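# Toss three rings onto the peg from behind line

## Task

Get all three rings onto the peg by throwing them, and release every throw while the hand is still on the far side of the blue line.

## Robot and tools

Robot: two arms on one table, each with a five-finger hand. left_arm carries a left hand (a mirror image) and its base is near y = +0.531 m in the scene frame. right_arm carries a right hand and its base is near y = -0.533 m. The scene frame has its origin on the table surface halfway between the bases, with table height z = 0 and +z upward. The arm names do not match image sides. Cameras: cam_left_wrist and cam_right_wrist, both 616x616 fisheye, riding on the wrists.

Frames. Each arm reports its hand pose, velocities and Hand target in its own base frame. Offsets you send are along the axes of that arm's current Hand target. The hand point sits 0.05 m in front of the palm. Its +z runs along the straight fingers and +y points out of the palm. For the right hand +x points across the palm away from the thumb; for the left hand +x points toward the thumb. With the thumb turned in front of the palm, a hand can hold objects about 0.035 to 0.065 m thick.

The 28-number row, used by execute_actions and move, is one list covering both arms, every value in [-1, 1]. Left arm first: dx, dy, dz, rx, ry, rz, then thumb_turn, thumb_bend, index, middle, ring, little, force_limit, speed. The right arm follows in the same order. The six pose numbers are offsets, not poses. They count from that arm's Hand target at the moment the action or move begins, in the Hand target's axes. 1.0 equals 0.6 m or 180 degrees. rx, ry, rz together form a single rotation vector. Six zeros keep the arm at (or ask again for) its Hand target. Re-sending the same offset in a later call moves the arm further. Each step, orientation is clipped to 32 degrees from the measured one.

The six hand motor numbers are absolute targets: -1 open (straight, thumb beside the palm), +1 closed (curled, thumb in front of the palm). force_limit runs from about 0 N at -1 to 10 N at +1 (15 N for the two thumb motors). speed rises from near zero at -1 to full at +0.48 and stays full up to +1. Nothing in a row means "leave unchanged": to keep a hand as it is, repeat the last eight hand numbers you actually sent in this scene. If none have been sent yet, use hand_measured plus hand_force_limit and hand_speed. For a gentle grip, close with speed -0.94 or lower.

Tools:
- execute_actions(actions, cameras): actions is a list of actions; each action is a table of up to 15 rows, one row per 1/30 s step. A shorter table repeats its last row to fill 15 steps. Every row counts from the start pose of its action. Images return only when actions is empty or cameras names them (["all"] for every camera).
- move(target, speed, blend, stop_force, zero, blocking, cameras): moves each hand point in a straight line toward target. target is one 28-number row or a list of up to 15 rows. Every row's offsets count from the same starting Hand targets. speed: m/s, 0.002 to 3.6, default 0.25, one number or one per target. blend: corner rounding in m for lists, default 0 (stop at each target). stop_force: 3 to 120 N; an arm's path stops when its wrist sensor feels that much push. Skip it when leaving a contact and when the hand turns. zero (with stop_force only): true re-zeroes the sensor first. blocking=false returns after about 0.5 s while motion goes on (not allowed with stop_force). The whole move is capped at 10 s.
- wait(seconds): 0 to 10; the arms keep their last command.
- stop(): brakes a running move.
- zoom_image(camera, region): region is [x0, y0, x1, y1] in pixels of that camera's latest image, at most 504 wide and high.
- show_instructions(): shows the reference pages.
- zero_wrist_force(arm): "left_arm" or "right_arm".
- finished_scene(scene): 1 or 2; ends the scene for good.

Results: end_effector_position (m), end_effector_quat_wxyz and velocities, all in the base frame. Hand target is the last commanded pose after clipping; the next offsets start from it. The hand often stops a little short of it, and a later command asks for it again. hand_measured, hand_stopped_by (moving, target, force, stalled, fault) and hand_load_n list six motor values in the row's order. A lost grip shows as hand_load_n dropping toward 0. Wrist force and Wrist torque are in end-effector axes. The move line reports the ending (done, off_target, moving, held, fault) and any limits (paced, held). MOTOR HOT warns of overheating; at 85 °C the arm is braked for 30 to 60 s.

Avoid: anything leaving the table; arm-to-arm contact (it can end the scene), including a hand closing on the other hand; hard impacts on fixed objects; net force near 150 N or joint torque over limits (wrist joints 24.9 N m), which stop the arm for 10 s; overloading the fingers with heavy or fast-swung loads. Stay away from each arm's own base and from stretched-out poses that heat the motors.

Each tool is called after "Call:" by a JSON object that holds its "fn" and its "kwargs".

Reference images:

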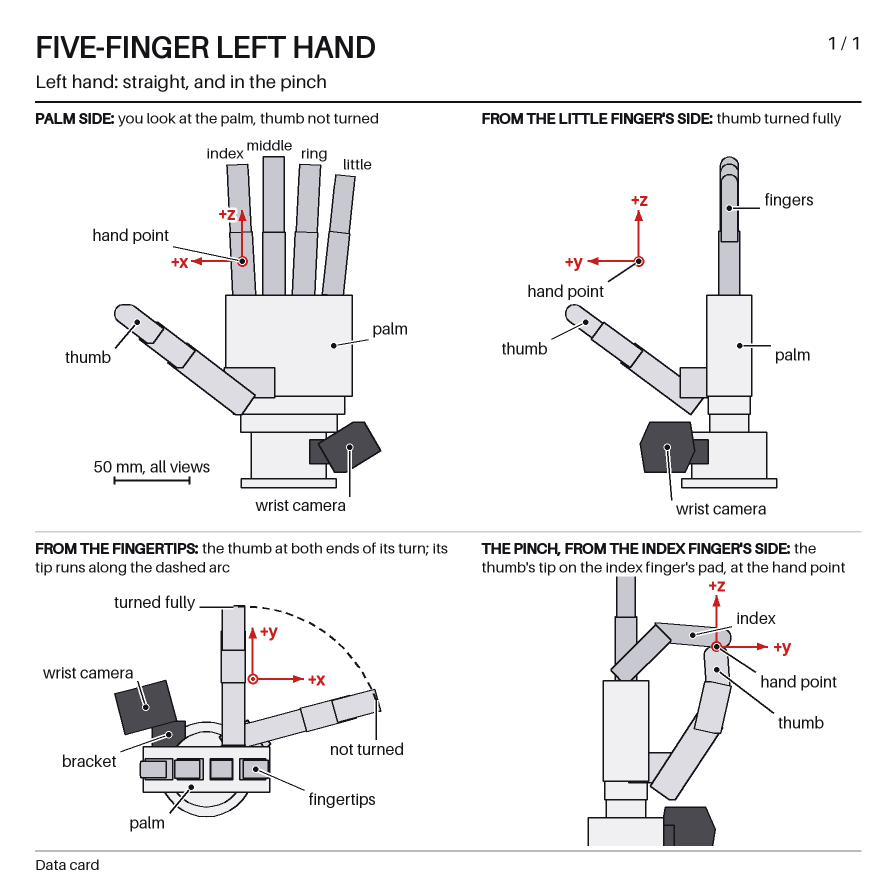

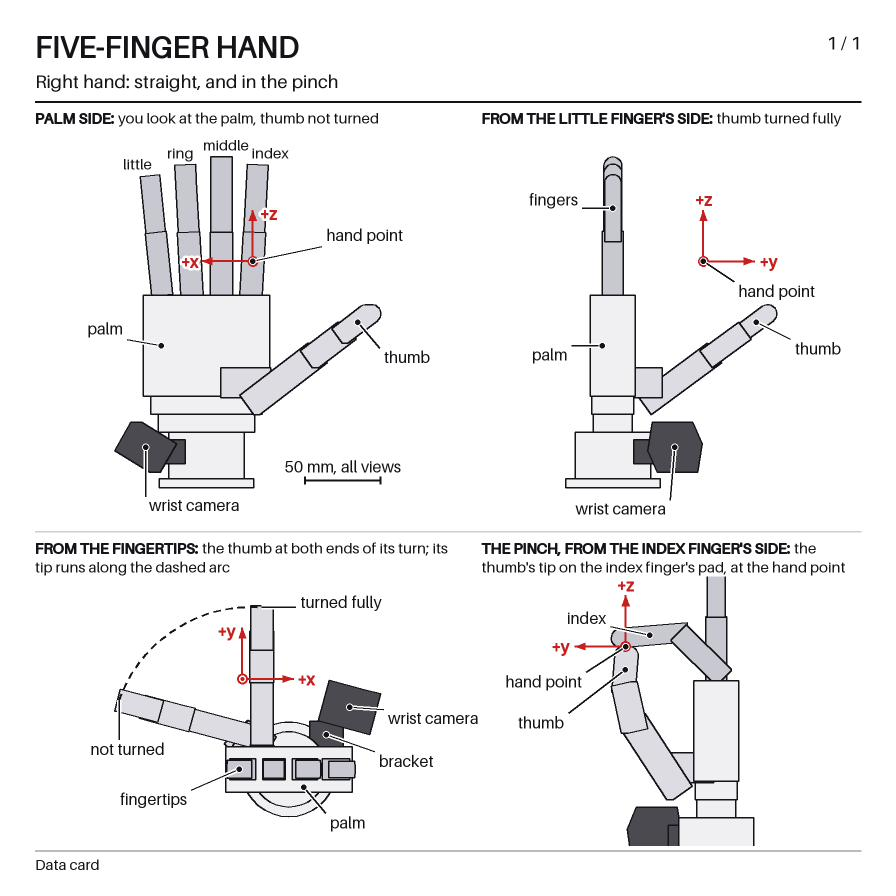

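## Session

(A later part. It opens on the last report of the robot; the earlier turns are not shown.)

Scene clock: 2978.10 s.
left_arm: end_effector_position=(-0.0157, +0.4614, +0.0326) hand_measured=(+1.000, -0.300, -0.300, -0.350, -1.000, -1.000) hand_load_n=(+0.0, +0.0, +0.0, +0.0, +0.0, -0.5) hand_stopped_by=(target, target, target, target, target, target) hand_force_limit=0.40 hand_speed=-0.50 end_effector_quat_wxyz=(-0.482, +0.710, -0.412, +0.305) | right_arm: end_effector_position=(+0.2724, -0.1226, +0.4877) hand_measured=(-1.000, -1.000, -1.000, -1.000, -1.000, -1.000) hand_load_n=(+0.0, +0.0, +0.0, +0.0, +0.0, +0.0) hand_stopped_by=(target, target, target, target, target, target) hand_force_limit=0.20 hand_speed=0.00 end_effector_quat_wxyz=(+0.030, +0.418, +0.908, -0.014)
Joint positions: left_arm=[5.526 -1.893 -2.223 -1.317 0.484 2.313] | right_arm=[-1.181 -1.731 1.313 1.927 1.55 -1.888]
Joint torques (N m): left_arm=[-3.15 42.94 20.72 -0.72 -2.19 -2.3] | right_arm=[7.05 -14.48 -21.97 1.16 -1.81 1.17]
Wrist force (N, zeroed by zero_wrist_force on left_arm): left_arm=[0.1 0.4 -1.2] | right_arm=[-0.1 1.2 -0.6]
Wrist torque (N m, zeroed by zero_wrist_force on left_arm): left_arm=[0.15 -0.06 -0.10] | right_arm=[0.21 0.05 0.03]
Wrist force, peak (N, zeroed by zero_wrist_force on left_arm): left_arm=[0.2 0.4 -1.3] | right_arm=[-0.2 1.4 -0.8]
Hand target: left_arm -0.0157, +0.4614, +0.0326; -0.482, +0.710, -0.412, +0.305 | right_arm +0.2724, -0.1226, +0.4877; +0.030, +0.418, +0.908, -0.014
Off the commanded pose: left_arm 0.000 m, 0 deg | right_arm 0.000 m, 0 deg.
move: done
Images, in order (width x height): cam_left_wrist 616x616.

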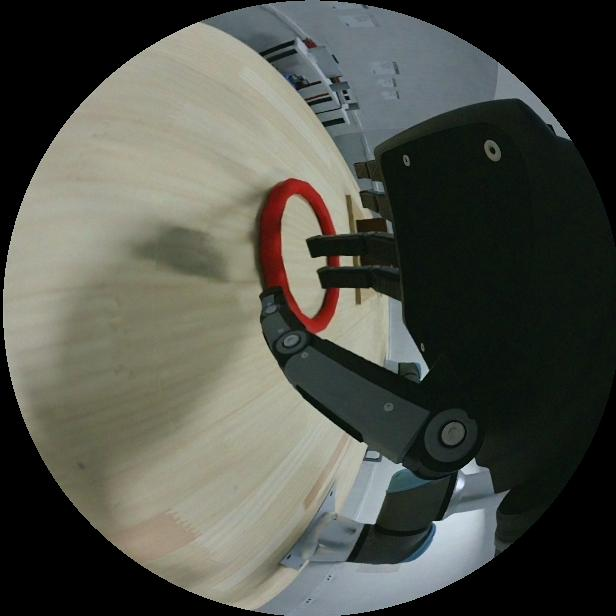

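Call:
{"fn": "move", "kwargs": {"target": [[-0.0083, 0.0009, -0.0031, 0, 0, 0, 1, -0.3, -0.3, -0.35, -1, -1, 0.4, -0.5, 0, 0, 0, 0, 0, 0, -1, -1, -1, -1, -1, -1, 0.2, 0], [-0.0089, 0.0233, 0.0051, 0, 0, 0, 1, -0.3, -0.3, -0.35, -1, -1, 0.4, -0.5, 0, 0, 0, 0, 0, 0, -1, -1, -1, -1, -1, -1, 0.2, 0]], "speed": 0.03, "stop_force": 3, "cameras": ["cam_left_wrist"]}}

Call:
{"fn": "zoom_image", "kwargs": {"camera": "cam_left_wrist", "region": [200, 150, 360, 350]}}

Scene clock: 2990.33 s.
left_arm: end_effector_position=(-0.0197, +0.4647, +0.0183) hand_measured=(+1.000, -0.300, -0.300, -0.350, -1.000, -1.000) hand_load_n=(+0.0, +0.0, +0.0, +0.0, +0.0, +0.0) hand_stopped_by=(target, target, target, target, target, target) hand_force_limit=0.40 hand_speed=-0.50 end_effector_quat_wxyz=(-0.482, +0.710, -0.412, +0.305) | right_arm: end_effector_position=(+0.2724, -0.1226, +0.4877) hand_measured=(-1.000, -1.000, -1.000, -1.000, -1.000, -1.000) hand_load_n=(+0.0, +0.0, +0.0, +0.0, +0.0, +0.0) hand_stopped_by=(target, target, target, target, target, target) hand_force_limit=0.20 hand_speed=0.00 end_effector_quat_wxyz=(+0.030, +0.418, +0.908, -0.014)
Joint positions: left_arm=[5.527 -1.937 -2.217 -1.281 0.484 2.314] | right_arm=[-1.181 -1.731 1.313 1.927 1.55 -1.888]
Joint torques (N m): left_arm=[-3.18 44.02 20.36 -0.7 -1.73 -2.13] | right_arm=[7.07 -15.07 -22.73 1.16 -1.79 1.23]
Wrist force (N, zeroed by zero_wrist_force on left_arm): left_arm=[-0.1 0.1 -1.1] | right_arm=[-0.1 1.2 -0.7]
Wrist torque (N m, zeroed by zero_wrist_force on left_arm): left_arm=[0.10 -0.02 -0.10] | right_arm=[0.23 0.05 0.03]
Wrist force, peak (N, zeroed by zero_wrist_force on left_arm): left_arm=[0.2 0.2 -1.5] | right_arm=[-0.2 1.6 -0.6]
Hand target: left_arm -0.0197, +0.4647, +0.0183; -0.482, +0.710, -0.412, +0.305 | right_arm +0.2724, -0.1226, +0.4877; +0.030, +0.418, +0.908, -0.014
Off the commanded pose: left_arm 0.000 m, 0 deg | right_arm 0.000 m, 0 deg.
move: done
Images, in order (width x height): cam_left_wrist 616x616.

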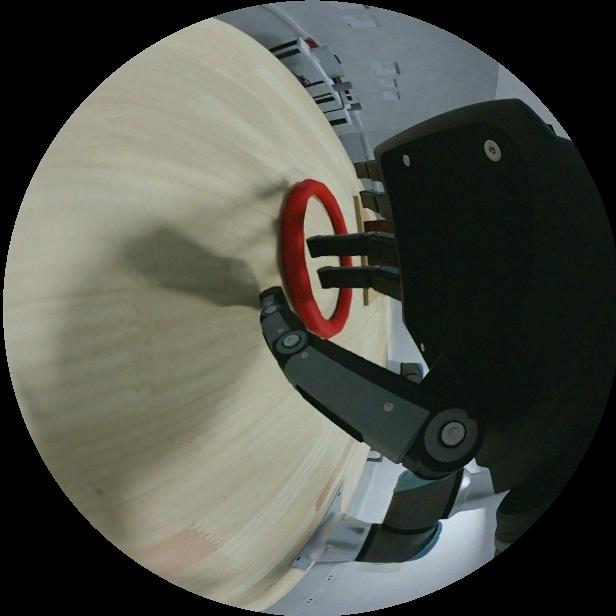

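Scaled by 2.520 from the camera's 616x616 image, which has a finer 880x880 frame.

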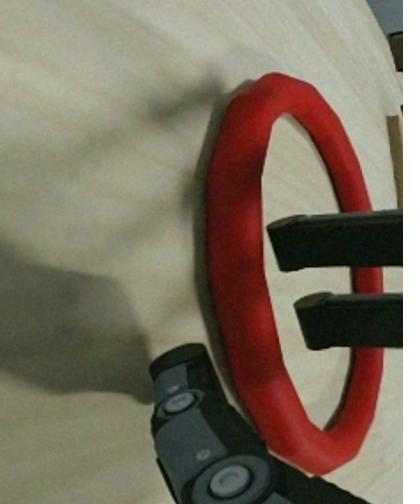

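Call:
{"fn": "move", "kwargs": {"target": [0, 0, 0, 0, 0, 0, 1, -0.3, 0.05, 0, -1, -1, -0.5, -0.85, 0, 0, 0, 0, 0, 0, -1, -1, -1, -1, -1, -1, 0.2, 0], "speed": 0.05, "cameras": ["cam_left_wrist"]}}

Call:
{"fn": "zoom_image", "kwargs": {"camera": "cam_left_wrist", "region": [200, 150, 360, 350]}}

Scene clock: 3002.00 s.
left_arm: end_effector_position=(-0.0197, +0.4647, +0.0183) hand_measured=(+1.000, -0.300, +0.050, +0.000, -1.000, -1.000) hand_load_n=(-0.5, +0.0, +0.0, +0.0, +0.0, +0.0) hand_stopped_by=(target, target, target, target, target, target) hand_force_limit=-0.50 hand_speed=-0.85 end_effector_quat_wxyz=(-0.482, +0.710, -0.412, +0.305) | right_arm: end_effector_position=(+0.2724, -0.1226, +0.4877) hand_measured=(-1.000, -1.000, -1.000, -1.000, -1.000, -1.000) hand_load_n=(+0.0, +0.0, +0.0, +0.0, +0.0, +0.0) hand_stopped_by=(target, target, target, target, target, target) hand_force_limit=0.20 hand_speed=0.00 end_effector_quat_wxyz=(+0.030, +0.418, +0.908, -0.014)
Joint positions: left_arm=[5.527 -1.937 -2.217 -1.281 0.484 2.314] | right_arm=[-1.181 -1.731 1.313 1.927 1.55 -1.888]
Joint torques (N m): left_arm=[-4.66 42.99 20.25 -0.09 -2.23 -2.09] | right_arm=[6.68 -14.87 -22.03 1.19 -1.85 1.25]
Wrist force (N, zeroed by zero_wrist_force on left_arm): left_arm=[0.1 0.3 -1.0] | right_arm=[-0.1 1.2 -0.8]
Wrist torque (N m, zeroed by zero_wrist_force on left_arm): left_arm=[0.13 -0.05 -0.10] | right_arm=[0.24 0.06 0.03]
Wrist force, peak (N, zeroed by zero_wrist_force on left_arm): left_arm=[0.0 0.1 -1.4] | right_arm=[-0.4 1.5 -0.8]
Hand target: left_arm -0.0197, +0.4647, +0.0183; -0.482, +0.710, -0.412, +0.305 | right_arm +0.2724, -0.1226, +0.4877; +0.030, +0.418, +0.908, -0.014
Off the commanded pose: left_arm 0.000 m, 0 deg | right_arm 0.000 m, 0 deg.
move: done
Images, in order (width x height): cam_left_wrist 616x616.

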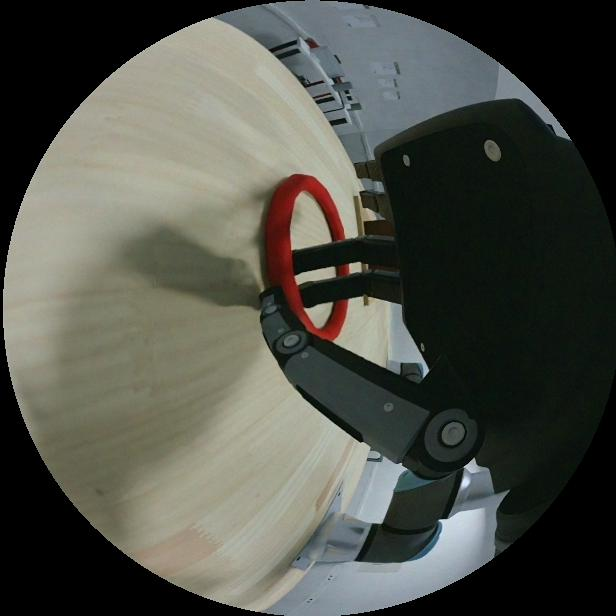

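Scaled by 2.520 from the camera's 616x616 image, which has a finer 880x880 frame.

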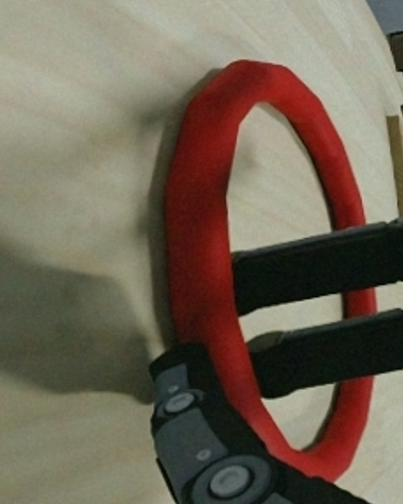

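Call:
{"fn": "move", "kwargs": {"target": [0, 0, 0, 0, 0, 0, 1, -0.3, 0.4, 0.4, -1, -1, 0.2, -0.92, 0, 0, 0, 0, 0, 0, -1, -1, -1, -1, -1, -1, 0.2, 0], "speed": 0.05, "cameras": ["cam_left_wrist"]}}

Call:
{"fn": "zoom_image", "kwargs": {"camera": "cam_left_wrist", "region": [200, 150, 360, 350]}}

Scene clock: 3054.37 s.
left_arm: end_effector_position=(-0.0197, +0.4647, +0.0183) hand_measured=(+1.000, -0.302, +0.174, +0.102, -1.000, -1.000) hand_load_n=(-0.5, +5.5, +6.5, +6.0, +0.0, -0.5) hand_stopped_by=(target, target, force, force, target, target) hand_force_limit=0.20 hand_speed=-0.92 end_effector_quat_wxyz=(-0.482, +0.710, -0.412, +0.305) | right_arm: end_effector_position=(+0.2724, -0.1226, +0.4877) hand_measured=(-1.000, -1.000, -1.000, -1.000, -1.000, -1.000) hand_load_n=(+0.0, +0.0, +0.0, +0.0, +0.0, +0.0) hand_stopped_by=(target, target, target, target, target, target) hand_force_limit=0.20 hand_speed=0.00 end_effector_quat_wxyz=(+0.030, +0.418, +0.908, -0.014)
Joint positions: left_arm=[5.527 -1.937 -2.217 -1.281 0.484 2.314] | right_arm=[-1.181 -1.731 1.313 1.927 1.55 -1.888]
Joint torques (N m): left_arm=[-3.88 24.81 18.88 2.67 -1.78 -1.54] | right_arm=[6.76 -14.85 -22.25 1.2 -1.81 1.15]
Wrist force (N, zeroed by zero_wrist_force on left_arm): left_arm=[0.4 -2.6 -1.6] | right_arm=[-0.2 1.5 -0.7]
Wrist torque (N m, zeroed by zero_wrist_force on left_arm): left_arm=[-0.01 -0.06 -0.05] | right_arm=[0.27 0.07 0.03]
Wrist force, peak (N, zeroed by zero_wrist_force on left_arm): left_arm=[0.2 -2.9 -1.9] | right_arm=[-0.1 1.6 -1.0]
Hand target: left_arm -0.0197, +0.4647, +0.0183; -0.482, +0.710, -0.412, +0.305 | right_arm +0.2724, -0.1226, +0.4877; +0.030, +0.418, +0.908, -0.014
Off the commanded pose: left_arm 0.000 m, 0 deg | right_arm 0.000 m, 0 deg.
move: done
Images, in order (width x height): cam_left_wrist 616x616.

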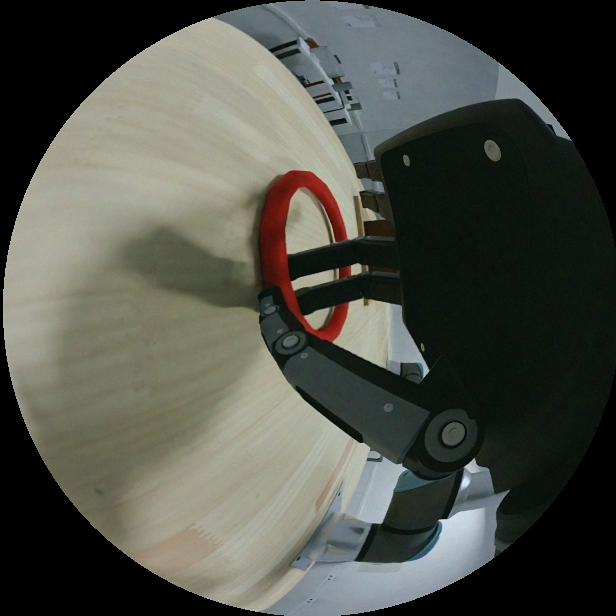

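Scaled by 2.520 from the camera's 616x616 image, which has a finer 880x880 frame.

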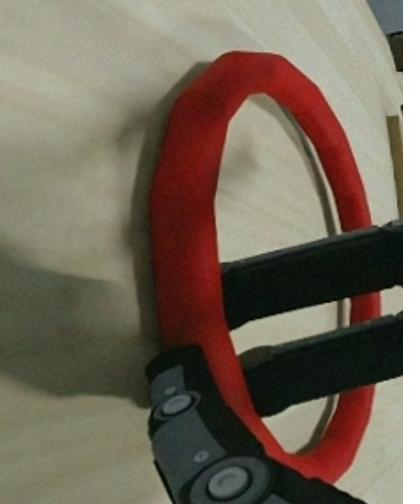

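Call:
{"fn": "move", "kwargs": {"target": [0.0002, -0.0078, -0.0029, 0, 0, 0, 1, -0.3, 0.4, 0.4, -1, -1, 0.2, -0.92, 0, 0, 0, 0, 0, 0, -1, -1, -1, -1, -1, -1, 0.2, 0], "speed": 0.03, "cameras": ["cam_left_wrist"]}}

Call:
{"fn": "zoom_image", "kwargs": {"camera": "cam_left_wrist", "region": [200, 150, 360, 350]}}

Scene clock: 3064.23 s.
left_arm: end_effector_position=(-0.0198, +0.4647, +0.0234) hand_measured=(+1.000, -0.302, +0.174, +0.102, -1.000, -1.000) hand_load_n=(+1.0, +5.5, +4.5, +5.5, -0.5, +0.0) hand_stopped_by=(target, target, force, force, target, target) hand_force_limit=0.20 hand_speed=-0.92 end_effector_quat_wxyz=(-0.482, +0.710, -0.412, +0.305) | right_arm: end_effector_position=(+0.2724, -0.1226, +0.4877) hand_measured=(-1.000, -1.000, -1.000, -1.000, -1.000, -1.000) hand_load_n=(+0.0, +0.0, +0.0, +0.0, +0.0, +0.0) hand_stopped_by=(target, target, target, target, target, target) hand_force_limit=0.20 hand_speed=0.00 end_effector_quat_wxyz=(+0.030, +0.418, +0.908, -0.014)
Joint positions: left_arm=[5.527 -1.924 -2.214 -1.296 0.484 2.314] | right_arm=[-1.181 -1.731 1.313 1.927 1.55 -1.888]
Joint torques (N m): left_arm=[-4.31 26.14 17.45 1.95 -2.28 -1.76] | right_arm=[7.01 -14.95 -22.25 1.23 -1.72 1.15]
Wrist force (N, zeroed by zero_wrist_force on left_arm): left_arm=[0.0 0.7 -1.0] | right_arm=[-0.2 1.1 -0.7]
Wrist torque (N m, zeroed by zero_wrist_force on left_arm): left_arm=[0.11 -0.03 -0.10] | right_arm=[0.21 0.06 0.02]
Wrist force, peak (N, zeroed by zero_wrist_force on left_arm): left_arm=[0.3 -3.0 -1.7] | right_arm=[-0.1 1.5 -1.0]
Hand target: left_arm -0.0198, +0.4647, +0.0233; -0.482, +0.710, -0.412, +0.305 | right_arm +0.2724, -0.1226, +0.4877; +0.030, +0.418, +0.908, -0.014
Off the commanded pose: left_arm 0.000 m, 0 deg | right_arm 0.000 m, 0 deg.
move: done
Images, in order (width x height): cam_left_wrist 616x616.

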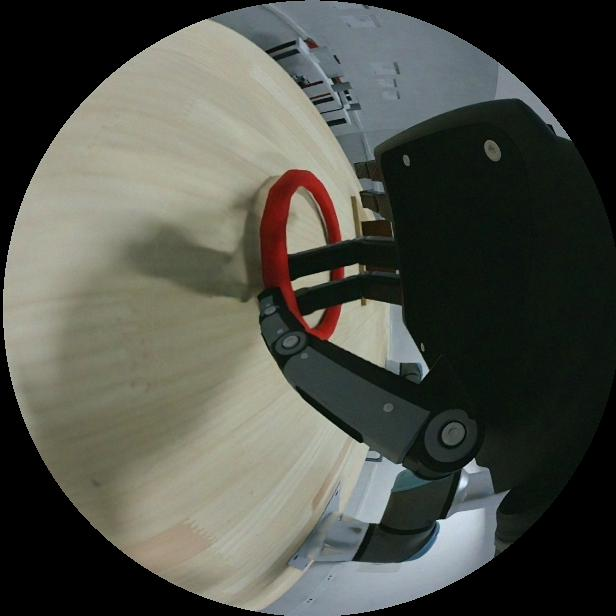

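Scaled by 2.520 from the camera's 616x616 image, which has a finer 880x880 frame.

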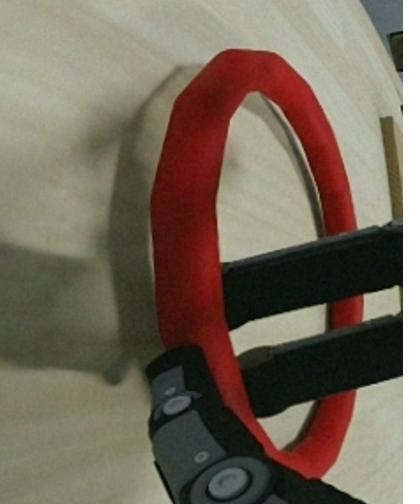

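Call:
{"fn": "move", "kwargs": {"target": [-0.0001, 0.0053, 0.0019, 0, 0, 0, 1, -0.3, 0.4, 0.4, -1, -1, 0.2, -0.92, 0, 0, 0, 0, 0, 0, -1, -1, -1, -1, -1, -1, 0.2, 0], "speed": 0.03}}

Call:
{"fn": "move", "kwargs": {"target": [0, 0, 0, 0, 0, 0, 1, -0.3, 0.405, 0.405, -1, -1, 0.45, -0.93, 0, 0, 0, 0, 0, 0, -1, -1, -1, -1, -1, -1, 0.2, 0], "speed": 0.03, "cameras": ["cam_left_wrist"]}}

Call:
{"fn": "zoom_image", "kwargs": {"camera": "cam_left_wrist", "region": [200, 150, 360, 350]}}

Scene clock: 3079.53 s.
left_arm: end_effector_position=(-0.0198, +0.4647, +0.0198) hand_measured=(+1.000, -0.302, +0.174, +0.102, -1.000, -1.000) hand_load_n=(+1.0, +6.5, +3.5, +5.0, +0.0, +0.0) hand_stopped_by=(target, target, force, force, target, target) hand_force_limit=0.20 hand_speed=-0.92 end_effector_quat_wxyz=(-0.482, +0.710, -0.412, +0.305) | right_arm: end_effector_position=(+0.2724, -0.1226, +0.4877) hand_measured=(-1.000, -1.000, -1.000, -1.000, -1.000, -1.000) hand_load_n=(+0.0, +0.0, +0.0, +0.0, +0.0, +0.0) hand_stopped_by=(target, target, target, target, target, target) hand_force_limit=0.20 hand_speed=0.00 end_effector_quat_wxyz=(+0.030, +0.418, +0.908, -0.014)
Joint positions: left_arm=[5.527 -1.933 -2.216 -1.286 0.484 2.314] | right_arm=[-1.181 -1.731 1.313 1.927 1.55 -1.888]
Joint torques (N m): left_arm=[5.32 31.86 5.35 2.1 0.22 2.33] | right_arm=[7.22 -14.7 -22.21 1.19 -1.78 1.15]
Wrist force (N, zeroed by zero_wrist_force on left_arm): left_arm=[-0.4 -0.5 -1.3] | right_arm=[-0.2 1.1 -0.8]
Wrist torque (N m, zeroed by zero_wrist_force on left_arm): left_arm=[0.10 0.00 -0.15] | right_arm=[0.22 0.07 0.01]
Wrist force, peak (N, zeroed by zero_wrist_force on left_arm): left_arm=[0.1 0.8 -1.4] | right_arm=[-0.1 1.4 -1.1]
Hand target: left_arm -0.0198, +0.4647, +0.0199; -0.482, +0.710, -0.412, +0.305 | right_arm +0.2724, -0.1226, +0.4877; +0.030, +0.418, +0.908, -0.014
Off the commanded pose: left_arm 0.000 m, 0 deg | right_arm 0.000 m, 0 deg.
move: done

Scene clock: 3080.03 s.
left_arm: end_effector_position=(-0.0198, +0.4646, +0.0199) hand_measured=(+1.000, -0.302, +0.192, +0.112, -1.000, -1.000) hand_load_n=(+0.0, +9.0, +7.5, +7.5, +0.0, +0.0) hand_stopped_by=(target, target, force, force, target, target) hand_force_limit=0.45 hand_speed=-0.93 end_effector_quat_wxyz=(-0.482, +0.710, -0.412, +0.306) | right_arm: end_effector_position=(+0.2724, -0.1226, +0.4877) hand_measured=(-1.000, -1.000, -1.000, -1.000, -1.000, -1.000) hand_load_n=(+0.0, +0.0, +0.0, +0.0, +0.0, +0.0) hand_stopped_by=(target, target, target, target, target, target) hand_force_limit=0.20 hand_speed=0.00 end_effector_quat_wxyz=(+0.030, +0.418, +0.908, -0.014)
Joint positions: left_arm=[5.527 -1.933 -2.216 -1.286 0.484 2.314] | right_arm=[-1.181 -1.731 1.313 1.927 1.55 -1.888]
Joint torques (N m): left_arm=[5.47 43.54 9.59 -0.39 -0.16 1.81] | right_arm=[7.05 -14.78 -22.53 1.15 -1.79 1.21]
Wrist force (N, zeroed by zero_wrist_force on left_arm): left_arm=[0.0 0.3 -1.2] | right_arm=[-0.3 0.9 -0.8]
Wrist torque (N m, zeroed by zero_wrist_force on left_arm): left_arm=[0.10 -0.03 -0.12] | right_arm=[0.19 0.08 0.00]
Wrist force, peak (N, zeroed by zero_wrist_force on left_arm): left_arm=[-0.3 -0.6 -1.4] | right_arm=[-0.2 1.4 -0.8]
Hand target: left_arm -0.0198, +0.4647, +0.0199; -0.482, +0.710, -0.412, +0.305 | right_arm +0.2724, -0.1226, +0.4877; +0.030, +0.418, +0.908, -0.014
Off the commanded pose: left_arm 0.000 m, 0 deg | right_arm 0.000 m, 0 deg.
move: done
Images, in order (width x height): cam_left_wrist 616x616.

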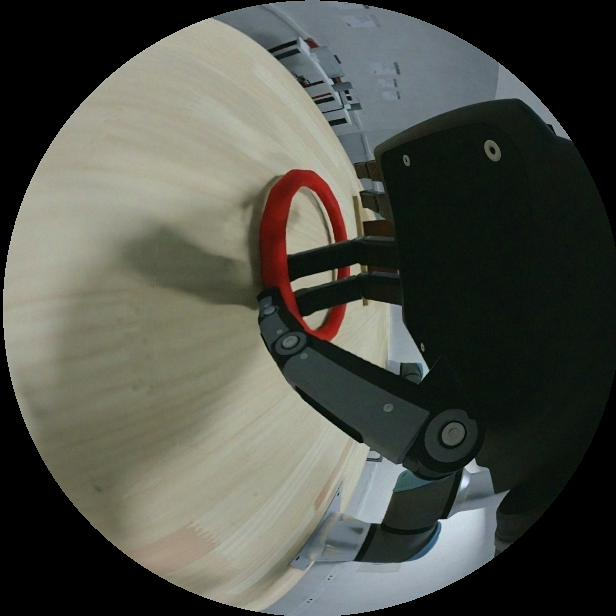

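Scaled by 2.520 from the camera's 616x616 image, which has a finer 880x880 frame.

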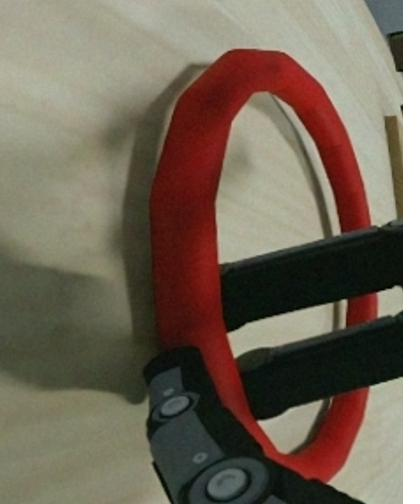

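Call:
{"fn": "move", "kwargs": {"target": [0.0004, -0.0157, -0.0057, 0, 0, 0, 1, -0.3, 0.405, 0.405, -1, -1, 0.45, -0.93, 0, 0, 0, 0, 0, 0, -1, -1, -1, -1, -1, -1, 0.2, 0], "speed": 0.03, "cameras": ["cam_left_wrist"]}}

Call:
{"fn": "zoom_image", "kwargs": {"camera": "cam_left_wrist", "region": [200, 150, 360, 350]}}

Scene clock: 3085.90 s.
left_arm: end_effector_position=(-0.0198, +0.4648, +0.0301) hand_measured=(+1.000, -0.302, +0.192, +0.112, -1.000, -1.000) hand_load_n=(+1.0, +8.0, +6.5, +7.5, +0.0, +0.0) hand_stopped_by=(target, target, force, force, target, target) hand_force_limit=0.45 hand_speed=-0.93 end_effector_quat_wxyz=(-0.482, +0.710, -0.412, +0.305) | right_arm: end_effector_position=(+0.2724, -0.1226, +0.4877) hand_measured=(-1.000, -1.000, -1.000, -1.000, -1.000, -1.000) hand_load_n=(+0.0, +0.0, +0.0, +0.0, +0.0, +0.0) hand_stopped_by=(target, target, target, target, target, target) hand_force_limit=0.20 hand_speed=0.00 end_effector_quat_wxyz=(+0.030, +0.418, +0.908, -0.014)
Joint positions: left_arm=[5.527 -1.908 -2.21 -1.316 0.484 2.314] | right_arm=[-1.181 -1.731 1.313 1.927 1.55 -1.888]
Joint torques (N m): left_arm=[-6.92 18.96 14.25 3.61 -2.23 -0.78] | right_arm=[7.19 -14.83 -22.22 1.2 -1.81 1.17]
Wrist force (N, zeroed by zero_wrist_force on left_arm): left_arm=[-0.1 0.7 -1.1] | right_arm=[-0.1 1.4 -0.8]
Wrist torque (N m, zeroed by zero_wrist_force on left_arm): left_arm=[0.09 -0.04 -0.04] | right_arm=[0.26 0.05 0.03]
Wrist force, peak (N, zeroed by zero_wrist_force on left_arm): left_arm=[0.2 1.0 -1.1] | right_arm=[-0.3 1.5 -1.0]
Hand target: left_arm -0.0197, +0.4648, +0.0299; -0.482, +0.710, -0.412, +0.305 | right_arm +0.2724, -0.1226, +0.4877; +0.030, +0.418, +0.908, -0.014
Off the commanded pose: left_arm 0.000 m, 0 deg | right_arm 0.000 m, 0 deg.
move: done
Images, in order (width x height): cam_left_wrist 616x616.

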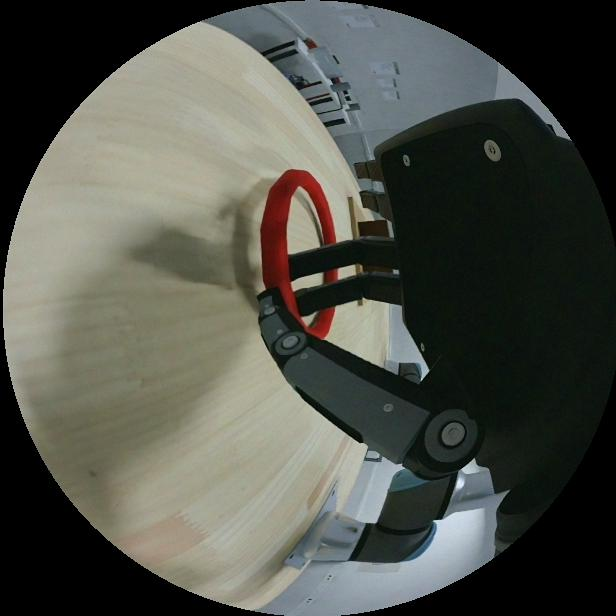

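Scaled by 2.520 from the camera's 616x616 image, which has a finer 880x880 frame.

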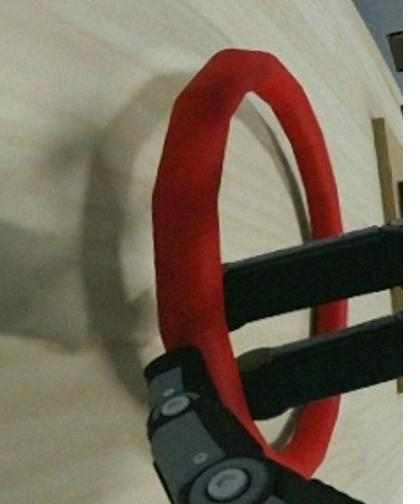

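Call:
{"fn": "move", "kwargs": {"target": [0.0013, -0.047, -0.0171, 0, 0, 0, 1, -0.3, 0.405, 0.405, -1, -1, 0.45, -0.93, 0, 0, 0, 0, 0, 0, -1, -1, -1, -1, -1, -1, 0.2, 0], "speed": 0.05, "cameras": ["cam_left_wrist"]}}

Call:
{"fn": "zoom_image", "kwargs": {"camera": "cam_left_wrist", "region": [200, 150, 360, 350]}}

Scene clock: 3094.77 s.
left_arm: end_effector_position=(-0.0197, +0.4653, +0.0600) hand_measured=(+1.000, -0.302, +0.192, +0.112, -1.000, -1.000) hand_load_n=(+1.0, +8.0, +6.5, +7.5, +0.0, +0.0) hand_stopped_by=(target, target, force, force, target, target) hand_force_limit=0.45 hand_speed=-0.93 end_effector_quat_wxyz=(-0.482, +0.710, -0.412, +0.305) | right_arm: end_effector_position=(+0.2724, -0.1226, +0.4877) hand_measured=(-1.000, -1.000, -1.000, -1.000, -1.000, -1.000) hand_load_n=(+0.0, +0.0, +0.0, +0.0, +0.0, +0.0) hand_stopped_by=(target, target, target, target, target, target) hand_force_limit=0.20 hand_speed=0.00 end_effector_quat_wxyz=(+0.030, +0.418, +0.908, -0.014)
Joint positions: left_arm=[5.526 -1.839 -2.189 -1.405 0.484 2.313] | right_arm=[-1.181 -1.731 1.313 1.927 1.55 -1.888]
Joint torques (N m): left_arm=[-0.04 17.72 5.91 3.98 -1.51 2.42] | right_arm=[7.08 -14.63 -21.99 1.05 -1.88 1.16]
Wrist force (N, zeroed by zero_wrist_force on left_arm): left_arm=[0.1 1.1 -0.8] | right_arm=[0.0 1.1 -0.8]
Wrist torque (N m, zeroed by zero_wrist_force on left_arm): left_arm=[0.12 -0.06 0.07] | right_arm=[0.22 0.03 0.03]
Wrist force, peak (N, zeroed by zero_wrist_force on left_arm): left_arm=[0.0 1.6 -0.9] | right_arm=[0.0 1.6 -0.8]
Hand target: left_arm -0.0197, +0.4652, +0.0599; -0.482, +0.710, -0.412, +0.305 | right_arm +0.2724, -0.1226, +0.4877; +0.030, +0.418, +0.908, -0.014
Off the commanded pose: left_arm 0.000 m, 0 deg | right_arm 0.000 m, 0 deg.
move: done
Images, in order (width x height): cam_left_wrist 616x616.

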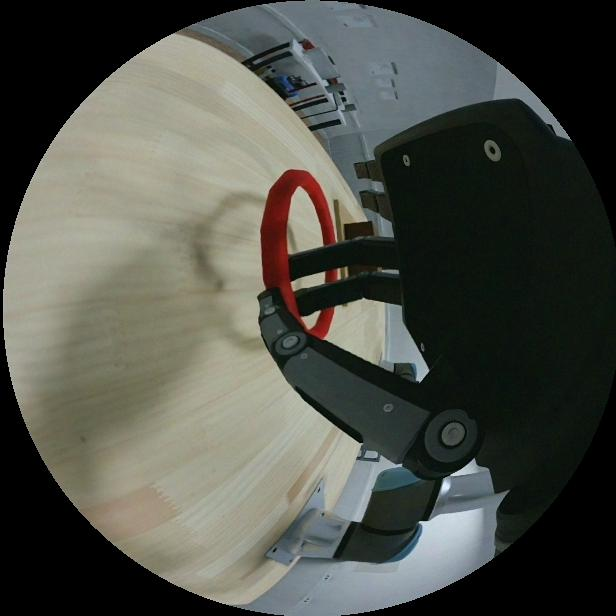

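Scaled by 2.520 from the camera's 616x616 image, which has a finer 880x880 frame.

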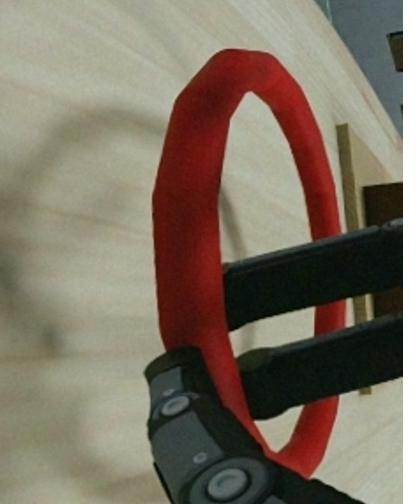

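Call:
{"fn": "move", "kwargs": {"target": [0.005, -0.188, -0.0684, 0, 0, 0, 1, -0.3, 0.405, 0.405, -1, -1, 0.45, -0.93, 0, 0, 0, 0, 0, 0, -1, -1, -1, -1, -1, -1, 0.2, 0], "speed": 0.12}}

Scene clock: 3114.13 s.
left_arm: end_effector_position=(-0.0195, +0.4670, +0.1800) hand_measured=(+1.000, -0.302, +0.192, +0.112, -1.000, -1.000) hand_load_n=(+1.0, +8.0, +6.0, +7.5, +0.0, +0.0) hand_stopped_by=(target, target, force, force, target, target) hand_force_limit=0.45 hand_speed=-0.93 end_effector_quat_wxyz=(-0.482, +0.710, -0.412, +0.305) | right_arm: end_effector_position=(+0.2724, -0.1226, +0.4877) hand_measured=(-1.000, -1.000, -1.000, -1.000, -1.000, -1.000) hand_load_n=(+0.0, +0.0, +0.0, +0.0, +0.0, +0.0) hand_stopped_by=(target, target, target, target, target, target) hand_force_limit=0.20 hand_speed=0.00 end_effector_quat_wxyz=(+0.030, +0.418, +0.908, -0.014)
Joint positions: left_arm=[5.523 -1.626 -2.047 -1.755 0.482 2.308] | right_arm=[-1.181 -1.731 1.313 1.927 1.55 -1.888]
Joint torques (N m): left_arm=[5.08 16.98 14.41 2.07 0.1 1.2] | right_arm=[6.89 -14.71 -21.81 1.21 -1.85 1.2]
Wrist force (N, zeroed by zero_wrist_force on left_arm): left_arm=[0.1 0.9 -1.1] | right_arm=[-0.2 1.2 -0.7]
Wrist torque (N m, zeroed by zero_wrist_force on left_arm): left_arm=[0.12 -0.08 -0.11] | right_arm=[0.23 0.07 0.02]
Wrist force, peak (N, zeroed by zero_wrist_force on left_arm): left_arm=[0.2 2.2 -0.7] | right_arm=[-0.3 1.5 -0.9]
Hand target: left_arm -0.0195, +0.4669, +0.1800; -0.482, +0.710, -0.412, +0.305 | right_arm +0.2724, -0.1226, +0.4877; +0.030, +0.418, +0.908, -0.014
Off the commanded pose: left_arm 0.000 m, 0 deg | right_arm 0.000 m, 0 deg.
move: done

Call:
{"fn": "move", "kwargs": {"target": [0.0073, -0.2742, -0.0998, -0.0278, 0, 0, 1, -0.3, 0.405, 0.405, -1, -1, 0.45, -0.93, 0, 0, 0, 0, 0, 0, -1, -1, -1, -1, -1, -1, 0.2, 0], "speed": 0.12}}

Scene clock: 3127.77 s.
left_arm: end_effector_position=(-0.0192, +0.4694, +0.3551) hand_measured=(+1.000, -0.302, +0.192, +0.112, -1.000, -1.000) hand_load_n=(+1.0, +8.0, +6.5, +7.0, +0.0, +0.0) hand_stopped_by=(target, target, force, force, target, target) hand_force_limit=0.45 hand_speed=-0.93 end_effector_quat_wxyz=(-0.450, +0.731, -0.425, +0.287) | right_arm: end_effector_position=(+0.2724, -0.1226, +0.4877) hand_measured=(-1.000, -1.000, -1.000, -1.000, -1.000, -1.000) hand_load_n=(+0.0, +0.0, +0.0, +0.0, +0.0, +0.0) hand_stopped_by=(target, target, target, target, target, target) hand_force_limit=0.20 hand_speed=0.00 end_effector_quat_wxyz=(+0.030, +0.418, +0.908, -0.014)
Joint positions: left_arm=[5.488 -1.484 -1.703 -2.082 0.53 2.154] | right_arm=[-1.181 -1.731 1.313 1.927 1.55 -1.888]
Joint torques (N m): left_arm=[4.08 9.15 23.2 3.74 -2.71 2.19] | right_arm=[7.04 -14.82 -22.12 1.2 -1.82 1.21]
Wrist force (N, zeroed by zero_wrist_force on left_arm): left_arm=[0.4 0.7 -0.9] | right_arm=[0.0 1.2 -0.6]
Wrist torque (N m, zeroed by zero_wrist_force on left_arm): left_arm=[0.06 -0.11 -0.09] | right_arm=[0.21 0.04 0.03]
Wrist force, peak (N, zeroed by zero_wrist_force on left_arm): left_arm=[0.0 2.4 -0.5] | right_arm=[0.0 1.6 -0.8]
Hand target: left_arm -0.0192, +0.4695, +0.3551; -0.450, +0.731, -0.425, +0.287 | right_arm +0.2724, -0.1226, +0.4877; +0.030, +0.418, +0.908, -0.014
Off the commanded pose: left_arm 0.000 m, 0 deg | right_arm 0.000 m, 0 deg.
move: done

Call:
{"fn": "move", "kwargs": {"target": [0.2292, -0.2248, 0.498, 0.0116, -0.4194, -0.1943, 1, -0.3, 0.405, 0.405, -1, -1, 0.45, -0.93, 0, 0, 0, 0, 0, 0, -1, -1, -1, -1, -1, -1, 0.2, 0], "speed": 0.15, "cameras": ["cam_left_wrist"]}}

Scene clock: 3141.03 s.
left_arm: end_effector_position=(+0.3347, +0.5035, +0.3534) hand_measured=(+1.000, -0.302, +0.192, +0.112, -1.000, -1.000) hand_load_n=(+1.0, +8.0, +6.5, +7.5, +0.0, +0.0) hand_stopped_by=(target, target, force, force, target, target) hand_force_limit=0.45 hand_speed=-0.93 end_effector_quat_wxyz=(-0.525, +0.831, +0.162, -0.093) | right_arm: end_effector_position=(+0.2724, -0.1226, +0.4877) hand_measured=(-1.000, -1.000, -1.000, -1.000, -1.000, -1.000) hand_load_n=(+0.0, +0.0, +0.0, +0.0, +0.0, +0.0) hand_stopped_by=(target, target, target, target, target, target) hand_force_limit=0.20 hand_speed=0.00 end_effector_quat_wxyz=(+0.030, +0.418, +0.908, -0.014)
Joint positions: left_arm=[4.101 -1.659 -1.864 -0.327 2.416 -0.588] | right_arm=[-1.181 -1.731 1.313 1.927 1.55 -1.888]
Joint torques (N m): left_arm=[-4 37.68 19.99 3.05 2.14 -0.47] | right_arm=[7.25 -14.85 -22.03 1.22 -1.88 1.19]
Wrist force (N, zeroed by zero_wrist_force on left_arm): left_arm=[0.1 0.8 -1.3] | right_arm=[0.0 1.1 -0.8]
Wrist torque (N m, zeroed by zero_wrist_force on left_arm): left_arm=[0.12 -0.10 -0.10] | right_arm=[0.21 0.05 0.02]
Wrist force, peak (N, zeroed by zero_wrist_force on left_arm): left_arm=[-0.3 1.4 -1.6] | right_arm=[-0.2 1.5 -0.9]
Hand target: left_arm +0.3346, +0.5035, +0.3535; -0.525, +0.831, +0.162, -0.093 | right_arm +0.2724, -0.1226, +0.4877; +0.030, +0.418, +0.908, -0.014
Off the commanded pose: left_arm 0.000 m, 0 deg | right_arm 0.000 m, 0 deg.
move: done
Images, in order (width x height): cam_left_wrist 616x616.

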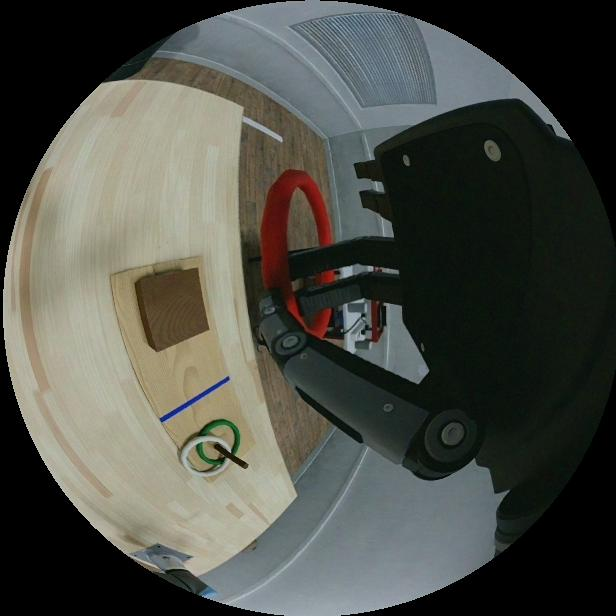

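Call:
{"fn": "move", "kwargs": {"target": [-0.0005, 0.0007, -0.0083, 0, 0, 0, 1, -0.3, 0.405, 0.405, -1, -1, 0.45, -0.93, 0, 0, 0, 0, 0, 0, -1, -1, -1, -1, -1, -1, 0.2, 0], "speed": 0.05}}

Call:
{"fn": "execute_actions", "kwargs": {"actions": [[[0.0164,-0.0014,-0.0069,-0.0004,0.0129,0.0060,1,-0.3,0.405,0.405,-1,-1,0.45,-0.93,0,0,0,0,0,0,-1,-1,-1,-1,-1,-1,0.2,0],[0.0382,-0.0035,-0.0155,-0.0008,0.0299,0.0138,1,-0.3,0.405,0.405,-1,-1,0.45,-0.93,0,0,0,0,0,0,-1,-1,-1,-1,-1,-1,0.2,0],[0.0651,-0.0061,-0.0260,-0.0014,0.0508,0.0235,1,-0.3,0.405,0.405,-1,-1,0.45,-0.93,0,0,0,0,0,0,-1,-1,-1,-1,-1,-1,0.2,0],[0.0971,-0.0092,-0.0387,-0.0021,0.0759,0.0352,1,-0.3,0.405,0.405,-1,-1,0.45,-0.93,0,0,0,0,0,0,-1,-1,-1,-1,-1,-1,0.2,0],[0.1342,-0.0125,-0.0540,-0.0029,0.1049,0.0486,1,-0.3,0.405,0.405,-1,-1,0.45,-0.93,0,0,0,0,0,0,-1,-1,-1,-1,-1,-1,0.2,0],[0.1761,-0.0161,-0.0715,-0.0038,0.1380,0.0639,1,-0.3,0.405,0.405,-1,-1,0.45,-0.93,0,0,0,0,0,0,-1,-1,-1,-1,-1,-1,0.2,0],[0.2230,-0.0200,-0.0920,-0.0048,0.1751,0.0811,1,-0.3,0.405,0.405,-1,-1,0.45,-0.93,0,0,0,0,0,0,-1,-1,-1,-1,-1,-1,0.2,0],[0.2673,-0.0235,-0.1117,-0.0058,0.2103,0.0974,1,-1,-1,-1,-1,-1,0.4,-0.35,0,0,0,0,0,0,-1,-1,-1,-1,-1,-1,0.2,0],[0.3048,-0.0261,-0.1295,-0.0066,0.2406,0.1115,1,-1,-1,-1,-1,-1,0.4,-0.35,0,0,0,0,0,0,-1,-1,-1,-1,-1,-1,0.2,0],[0.3423,-0.0285,-0.1478,-0.0075,0.2708,0.1255,1,-1,-1,-1,-1,-1,0.4,-0.35,0,0,0,0,0,0,-1,-1,-1,-1,-1,-1,0.2,0],[0.3796,-0.0308,-0.1661,-0.0083,0.3011,0.1395,1,-1,-1,-1,-1,-1,0.4,-0.35,0,0,0,0,0,0,-1,-1,-1,-1,-1,-1,0.2,0],[0.4168,-0.0331,-0.1847,-0.0091,0.3313,0.1535,1,-1,-1,-1,-1,-1,0.4,-0.35,0,0,0,0,0,0,-1,-1,-1,-1,-1,-1,0.2,0],[0.4540,-0.0353,-0.2035,-0.0100,0.3616,0.1675,1,-1,-1,-1,-1,-1,0.4,-0.35,0,0,0,0,0,0,-1,-1,-1,-1,-1,-1,0.2,0],[0.4659,-0.0360,-0.2095,-0.0102,0.3713,0.1720,1,-1,-1,-1,-1,-1,0.4,-0.35,0,0,0,0,0,0,-1,-1,-1,-1,-1,-1,0.2,0],[0.4688,-0.0362,-0.2110,-0.0103,0.3737,0.1731,1,-1,-1,-1,-1,-1,0.4,-0.35,0,0,0,0,0,0,-1,-1,-1,-1,-1,-1,0.2,0]]], "cameras": ["cam_left_wrist", "cam_right_wrist"]}}

Scene clock: 3172.00 s.
left_arm: end_effector_position=(+0.3361, +0.4989, +0.3553) hand_measured=(+1.000, -0.302, +0.192, +0.112, -1.000, -1.000) hand_load_n=(+1.0, +8.0, +6.5, +7.5, +0.0, +0.0) hand_stopped_by=(target, target, force, force, target, target) hand_force_limit=0.45 hand_speed=-0.93 end_effector_quat_wxyz=(-0.525, +0.831, +0.162, -0.093) | right_arm: end_effector_position=(+0.2724, -0.1226, +0.4877) hand_measured=(-1.000, -1.000, -1.000, -1.000, -1.000, -1.000) hand_load_n=(+0.0, +0.0, +0.0, +0.0, +0.0, +0.0) hand_stopped_by=(target, target, target, target, target, target) hand_force_limit=0.20 hand_speed=0.00 end_effector_quat_wxyz=(+0.030, +0.418, +0.908, -0.014)
Joint positions: left_arm=[4.093 -1.652 -1.866 -0.339 2.423 -0.597] | right_arm=[-1.181 -1.731 1.313 1.927 1.55 -1.888]
Joint torques (N m): left_arm=[2.78 29.92 15.34 2.87 0.66 -0.73] | right_arm=[7.05 -14.33 -22.48 1.19 -1.69 1.16]
Wrist force (N, zeroed by zero_wrist_force on left_arm): left_arm=[0.2 1.1 -1.4] | right_arm=[-0.1 1.4 -0.7]
Wrist torque (N m, zeroed by zero_wrist_force on left_arm): left_arm=[0.17 -0.11 0.07] | right_arm=[0.25 0.05 0.03]
Wrist force, peak (N, zeroed by zero_wrist_force on left_arm): left_arm=[0.2 1.1 -1.6] | right_arm=[0.0 1.6 -0.9]
Hand target: left_arm +0.3361, +0.4990, +0.3552; -0.525, +0.831, +0.162, -0.093 | right_arm +0.2724, -0.1226, +0.4877; +0.030, +0.418, +0.908, -0.014
Off the commanded pose: left_arm 0.000 m, 0 deg | right_arm 0.000 m, 0 deg.
move: done

Scene clock: 3173.27 s.
left_arm: end_effector_position=(+0.6216, +0.4937, +0.4318) hand_measured=(+1.000, -1.000, -1.000, -1.000, -1.000, -1.000) hand_load_n=(+0.0, +0.0, +0.0, +0.0, +0.0, +0.0) hand_stopped_by=(target, target, target, target, target, target) hand_force_limit=0.40 hand_speed=-0.35 end_effector_quat_wxyz=(-0.483, +0.759, -0.358, +0.248) | right_arm: end_effector_position=(+0.2724, -0.1226, +0.4877) hand_measured=(-1.000, -1.000, -1.000, -1.000, -1.000, -1.000) hand_load_n=(+0.0, +0.0, +0.0, +0.0, +0.0, +0.0) hand_stopped_by=(target, target, target, target, target, target) hand_force_limit=0.20 hand_speed=0.00 end_effector_quat_wxyz=(+0.030, +0.418, +0.908, -0.014)
Joint positions: left_arm=[4.101 -1.923 -1.38 -0.278 1.293 0.094] | right_arm=[-1.181 -1.731 1.313 1.927 1.55 -1.888]
Joint torques (N m): left_arm=[-5.57 30.16 20.64 0.61 1.08 1.97] | right_arm=[7.56 -14.86 -22.63 1.17 -1.83 1.23]
Wrist force (N, zeroed by zero_wrist_force on left_arm): left_arm=[0.1 0.2 -1.4] | right_arm=[0.0 1.4 -0.6]
Wrist torque (N m, zeroed by zero_wrist_force on left_arm): left_arm=[0.12 -0.09 -0.10] | right_arm=[0.25 0.04 0.04]
Wrist force, peak (N, zeroed by zero_wrist_force on left_arm): left_arm=[2.5 -3.0 3.6] | right_arm=[0.1 1.3 -1.0]
Hand target: left_arm +0.6342, +0.5041, +0.4339; -0.471, +0.762, -0.367, +0.250 | right_arm +0.2724, -0.1226, +0.4877; +0.030, +0.418, +0.908, -0.014
Off the commanded pose: left_arm 0.017 m, 2 deg; position clipped | right_arm 0.000 m, 0 deg.
Step readings (end_effector_position of left_arm | right_arm):
0: (+0.3361, +0.4989, +0.3553) | (+0.2724, -0.1226, +0.4877)
1: (+0.3362, +0.4989, +0.3553) | (+0.2724, -0.1226, +0.4877)
2: (+0.3386, +0.4990, +0.3559) | (+0.2724, -0.1226, +0.4877)
4: (+0.3597, +0.4995, +0.3622) | (+0.2724, -0.1226, +0.4877)
8: (+0.4380, +0.4977, +0.3881) | (+0.2724, -0.1226, +0.4877)
15: (+0.5842, +0.4928, +0.4296) | (+0.2724, -0.1226, +0.4877)

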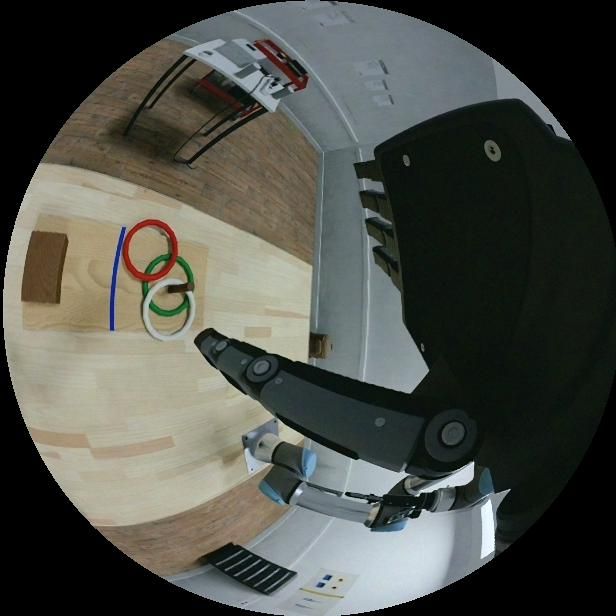

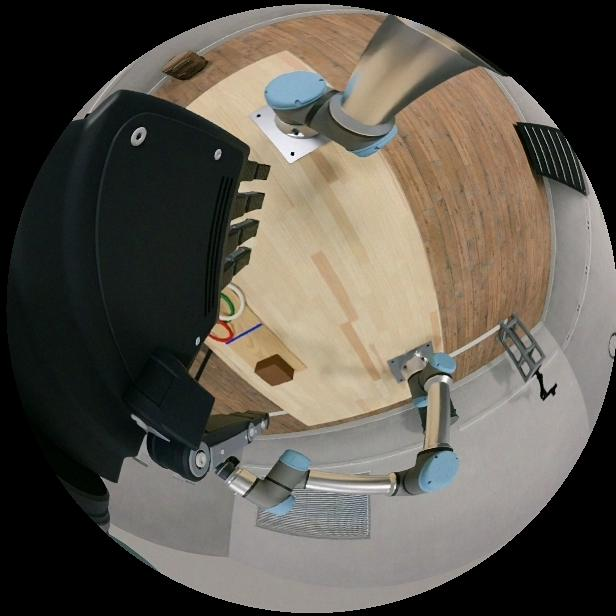

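Call:
{"fn": "zoom_image", "kwargs": {"camera": "cam_left_wrist", "region": [80, 190, 240, 350]}}

Scaled by 3.150 from the camera's 616x616 image, which has a finer 880x880 frame.

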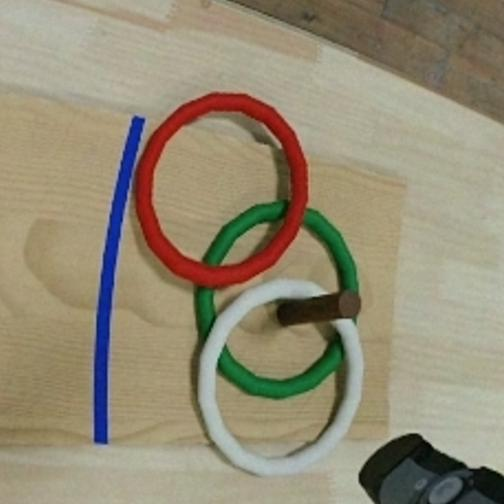

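Call:
{"fn": "move", "kwargs": {"target": [-0.2267, 0.2988, -0.3412, 0.0071, -0.2566, -0.1189, 1, -1, -1, -1, -1, -1, 0.4, 0, 0, 0, 0, 0, 0, 0, -1, -1, -1, -1, -1, -1, 0.2, 0], "speed": 0.35, "cameras": ["cam_left_wrist", "cam_right_wrist"]}}

Call:
{"fn": "zoom_image", "kwargs": {"camera": "cam_left_wrist", "region": [130, 200, 290, 360]}}

Call:
{"fn": "zoom_image", "kwargs": {"camera": "cam_right_wrist", "region": [190, 260, 290, 360]}}

Scene clock: 3210.77 s.
left_arm: end_effector_position=(+0.3450, +0.4511, +0.3558) hand_measured=(+1.000, -1.000, -1.000, -1.000, -1.000, -1.000) hand_load_n=(+0.0, +0.0, +0.0, -0.5, +0.0, +0.0) hand_stopped_by=(target, target, target, target, target, target) hand_force_limit=0.40 hand_speed=0.00 end_effector_quat_wxyz=(-0.532, +0.847, -0.007, +0.017) | right_arm: end_effector_position=(+0.2724, -0.1226, +0.4877) hand_measured=(-1.000, -1.000, -1.000, -1.000, -1.000, -1.000) hand_load_n=(+0.0, +0.0, +0.0, +0.0, +0.0, +0.0) hand_stopped_by=(target, target, target, target, target, target) hand_force_limit=0.20 hand_speed=0.00 end_effector_quat_wxyz=(+0.030, +0.418, +0.908, -0.014)
Joint positions: left_arm=[4.178 -1.488 -2.061 -0.093 2.012 -0.254] | right_arm=[-1.181 -1.731 1.313 1.927 1.55 -1.888]
Joint torques (N m): left_arm=[-6.72 12 19.31 4.23 1.59 1.43] | right_arm=[7.09 -14.62 -22.08 1.22 -1.81 1.12]
Wrist force (N, zeroed by zero_wrist_force on left_arm): left_arm=[0.4 0.0 -1.1] | right_arm=[-0.1 1.1 -0.7]
Wrist torque (N m, zeroed by zero_wrist_force on left_arm): left_arm=[0.07 -0.14 -0.07] | right_arm=[0.21 0.05 0.02]
Wrist force, peak (N, zeroed by zero_wrist_force on left_arm): left_arm=[-0.9 0.7 -1.6] | right_arm=[-0.3 1.4 -1.0]
Hand target: left_arm +0.3450, +0.4511, +0.3558; -0.532, +0.847, -0.007, +0.017 | right_arm +0.2724, -0.1226, +0.4877; +0.030, +0.418, +0.908, -0.014
Off the commanded pose: left_arm 0.000 m, 0 deg | right_arm 0.000 m, 0 deg.
move: done

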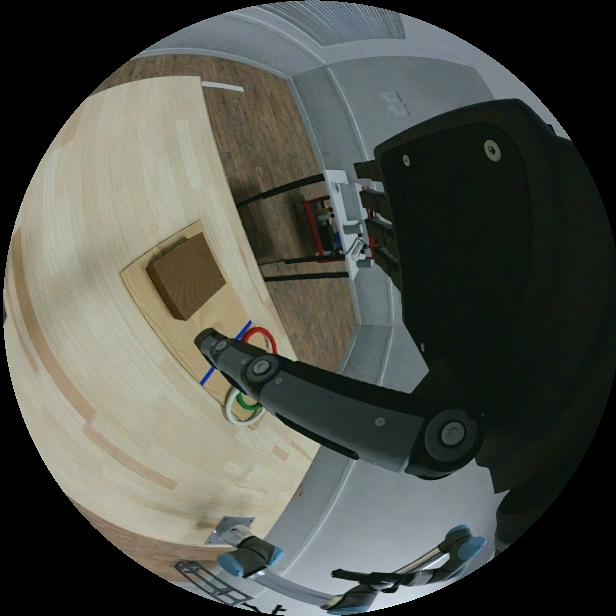

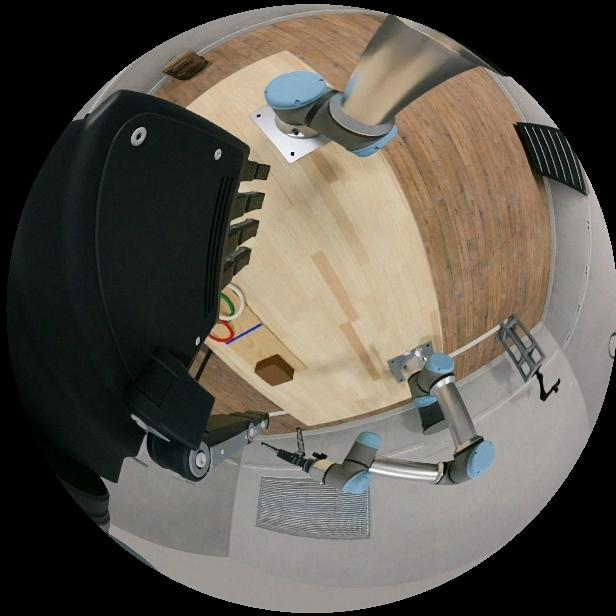

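Scaled by 3.150 from the camera's 616x616 image, which has a finer 880x880 frame.

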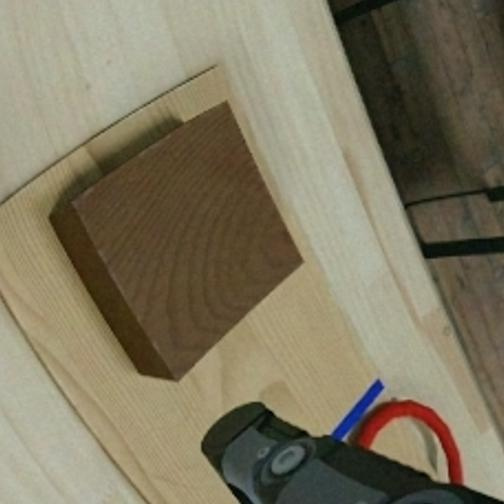

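Scaled by 5.040 from the camera's 616x616 image, which has a finer 880x880 frame.

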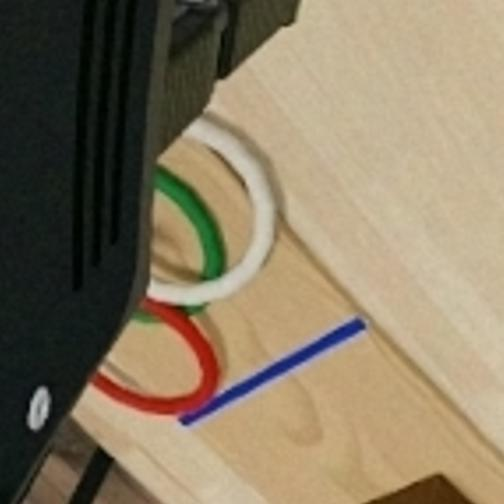

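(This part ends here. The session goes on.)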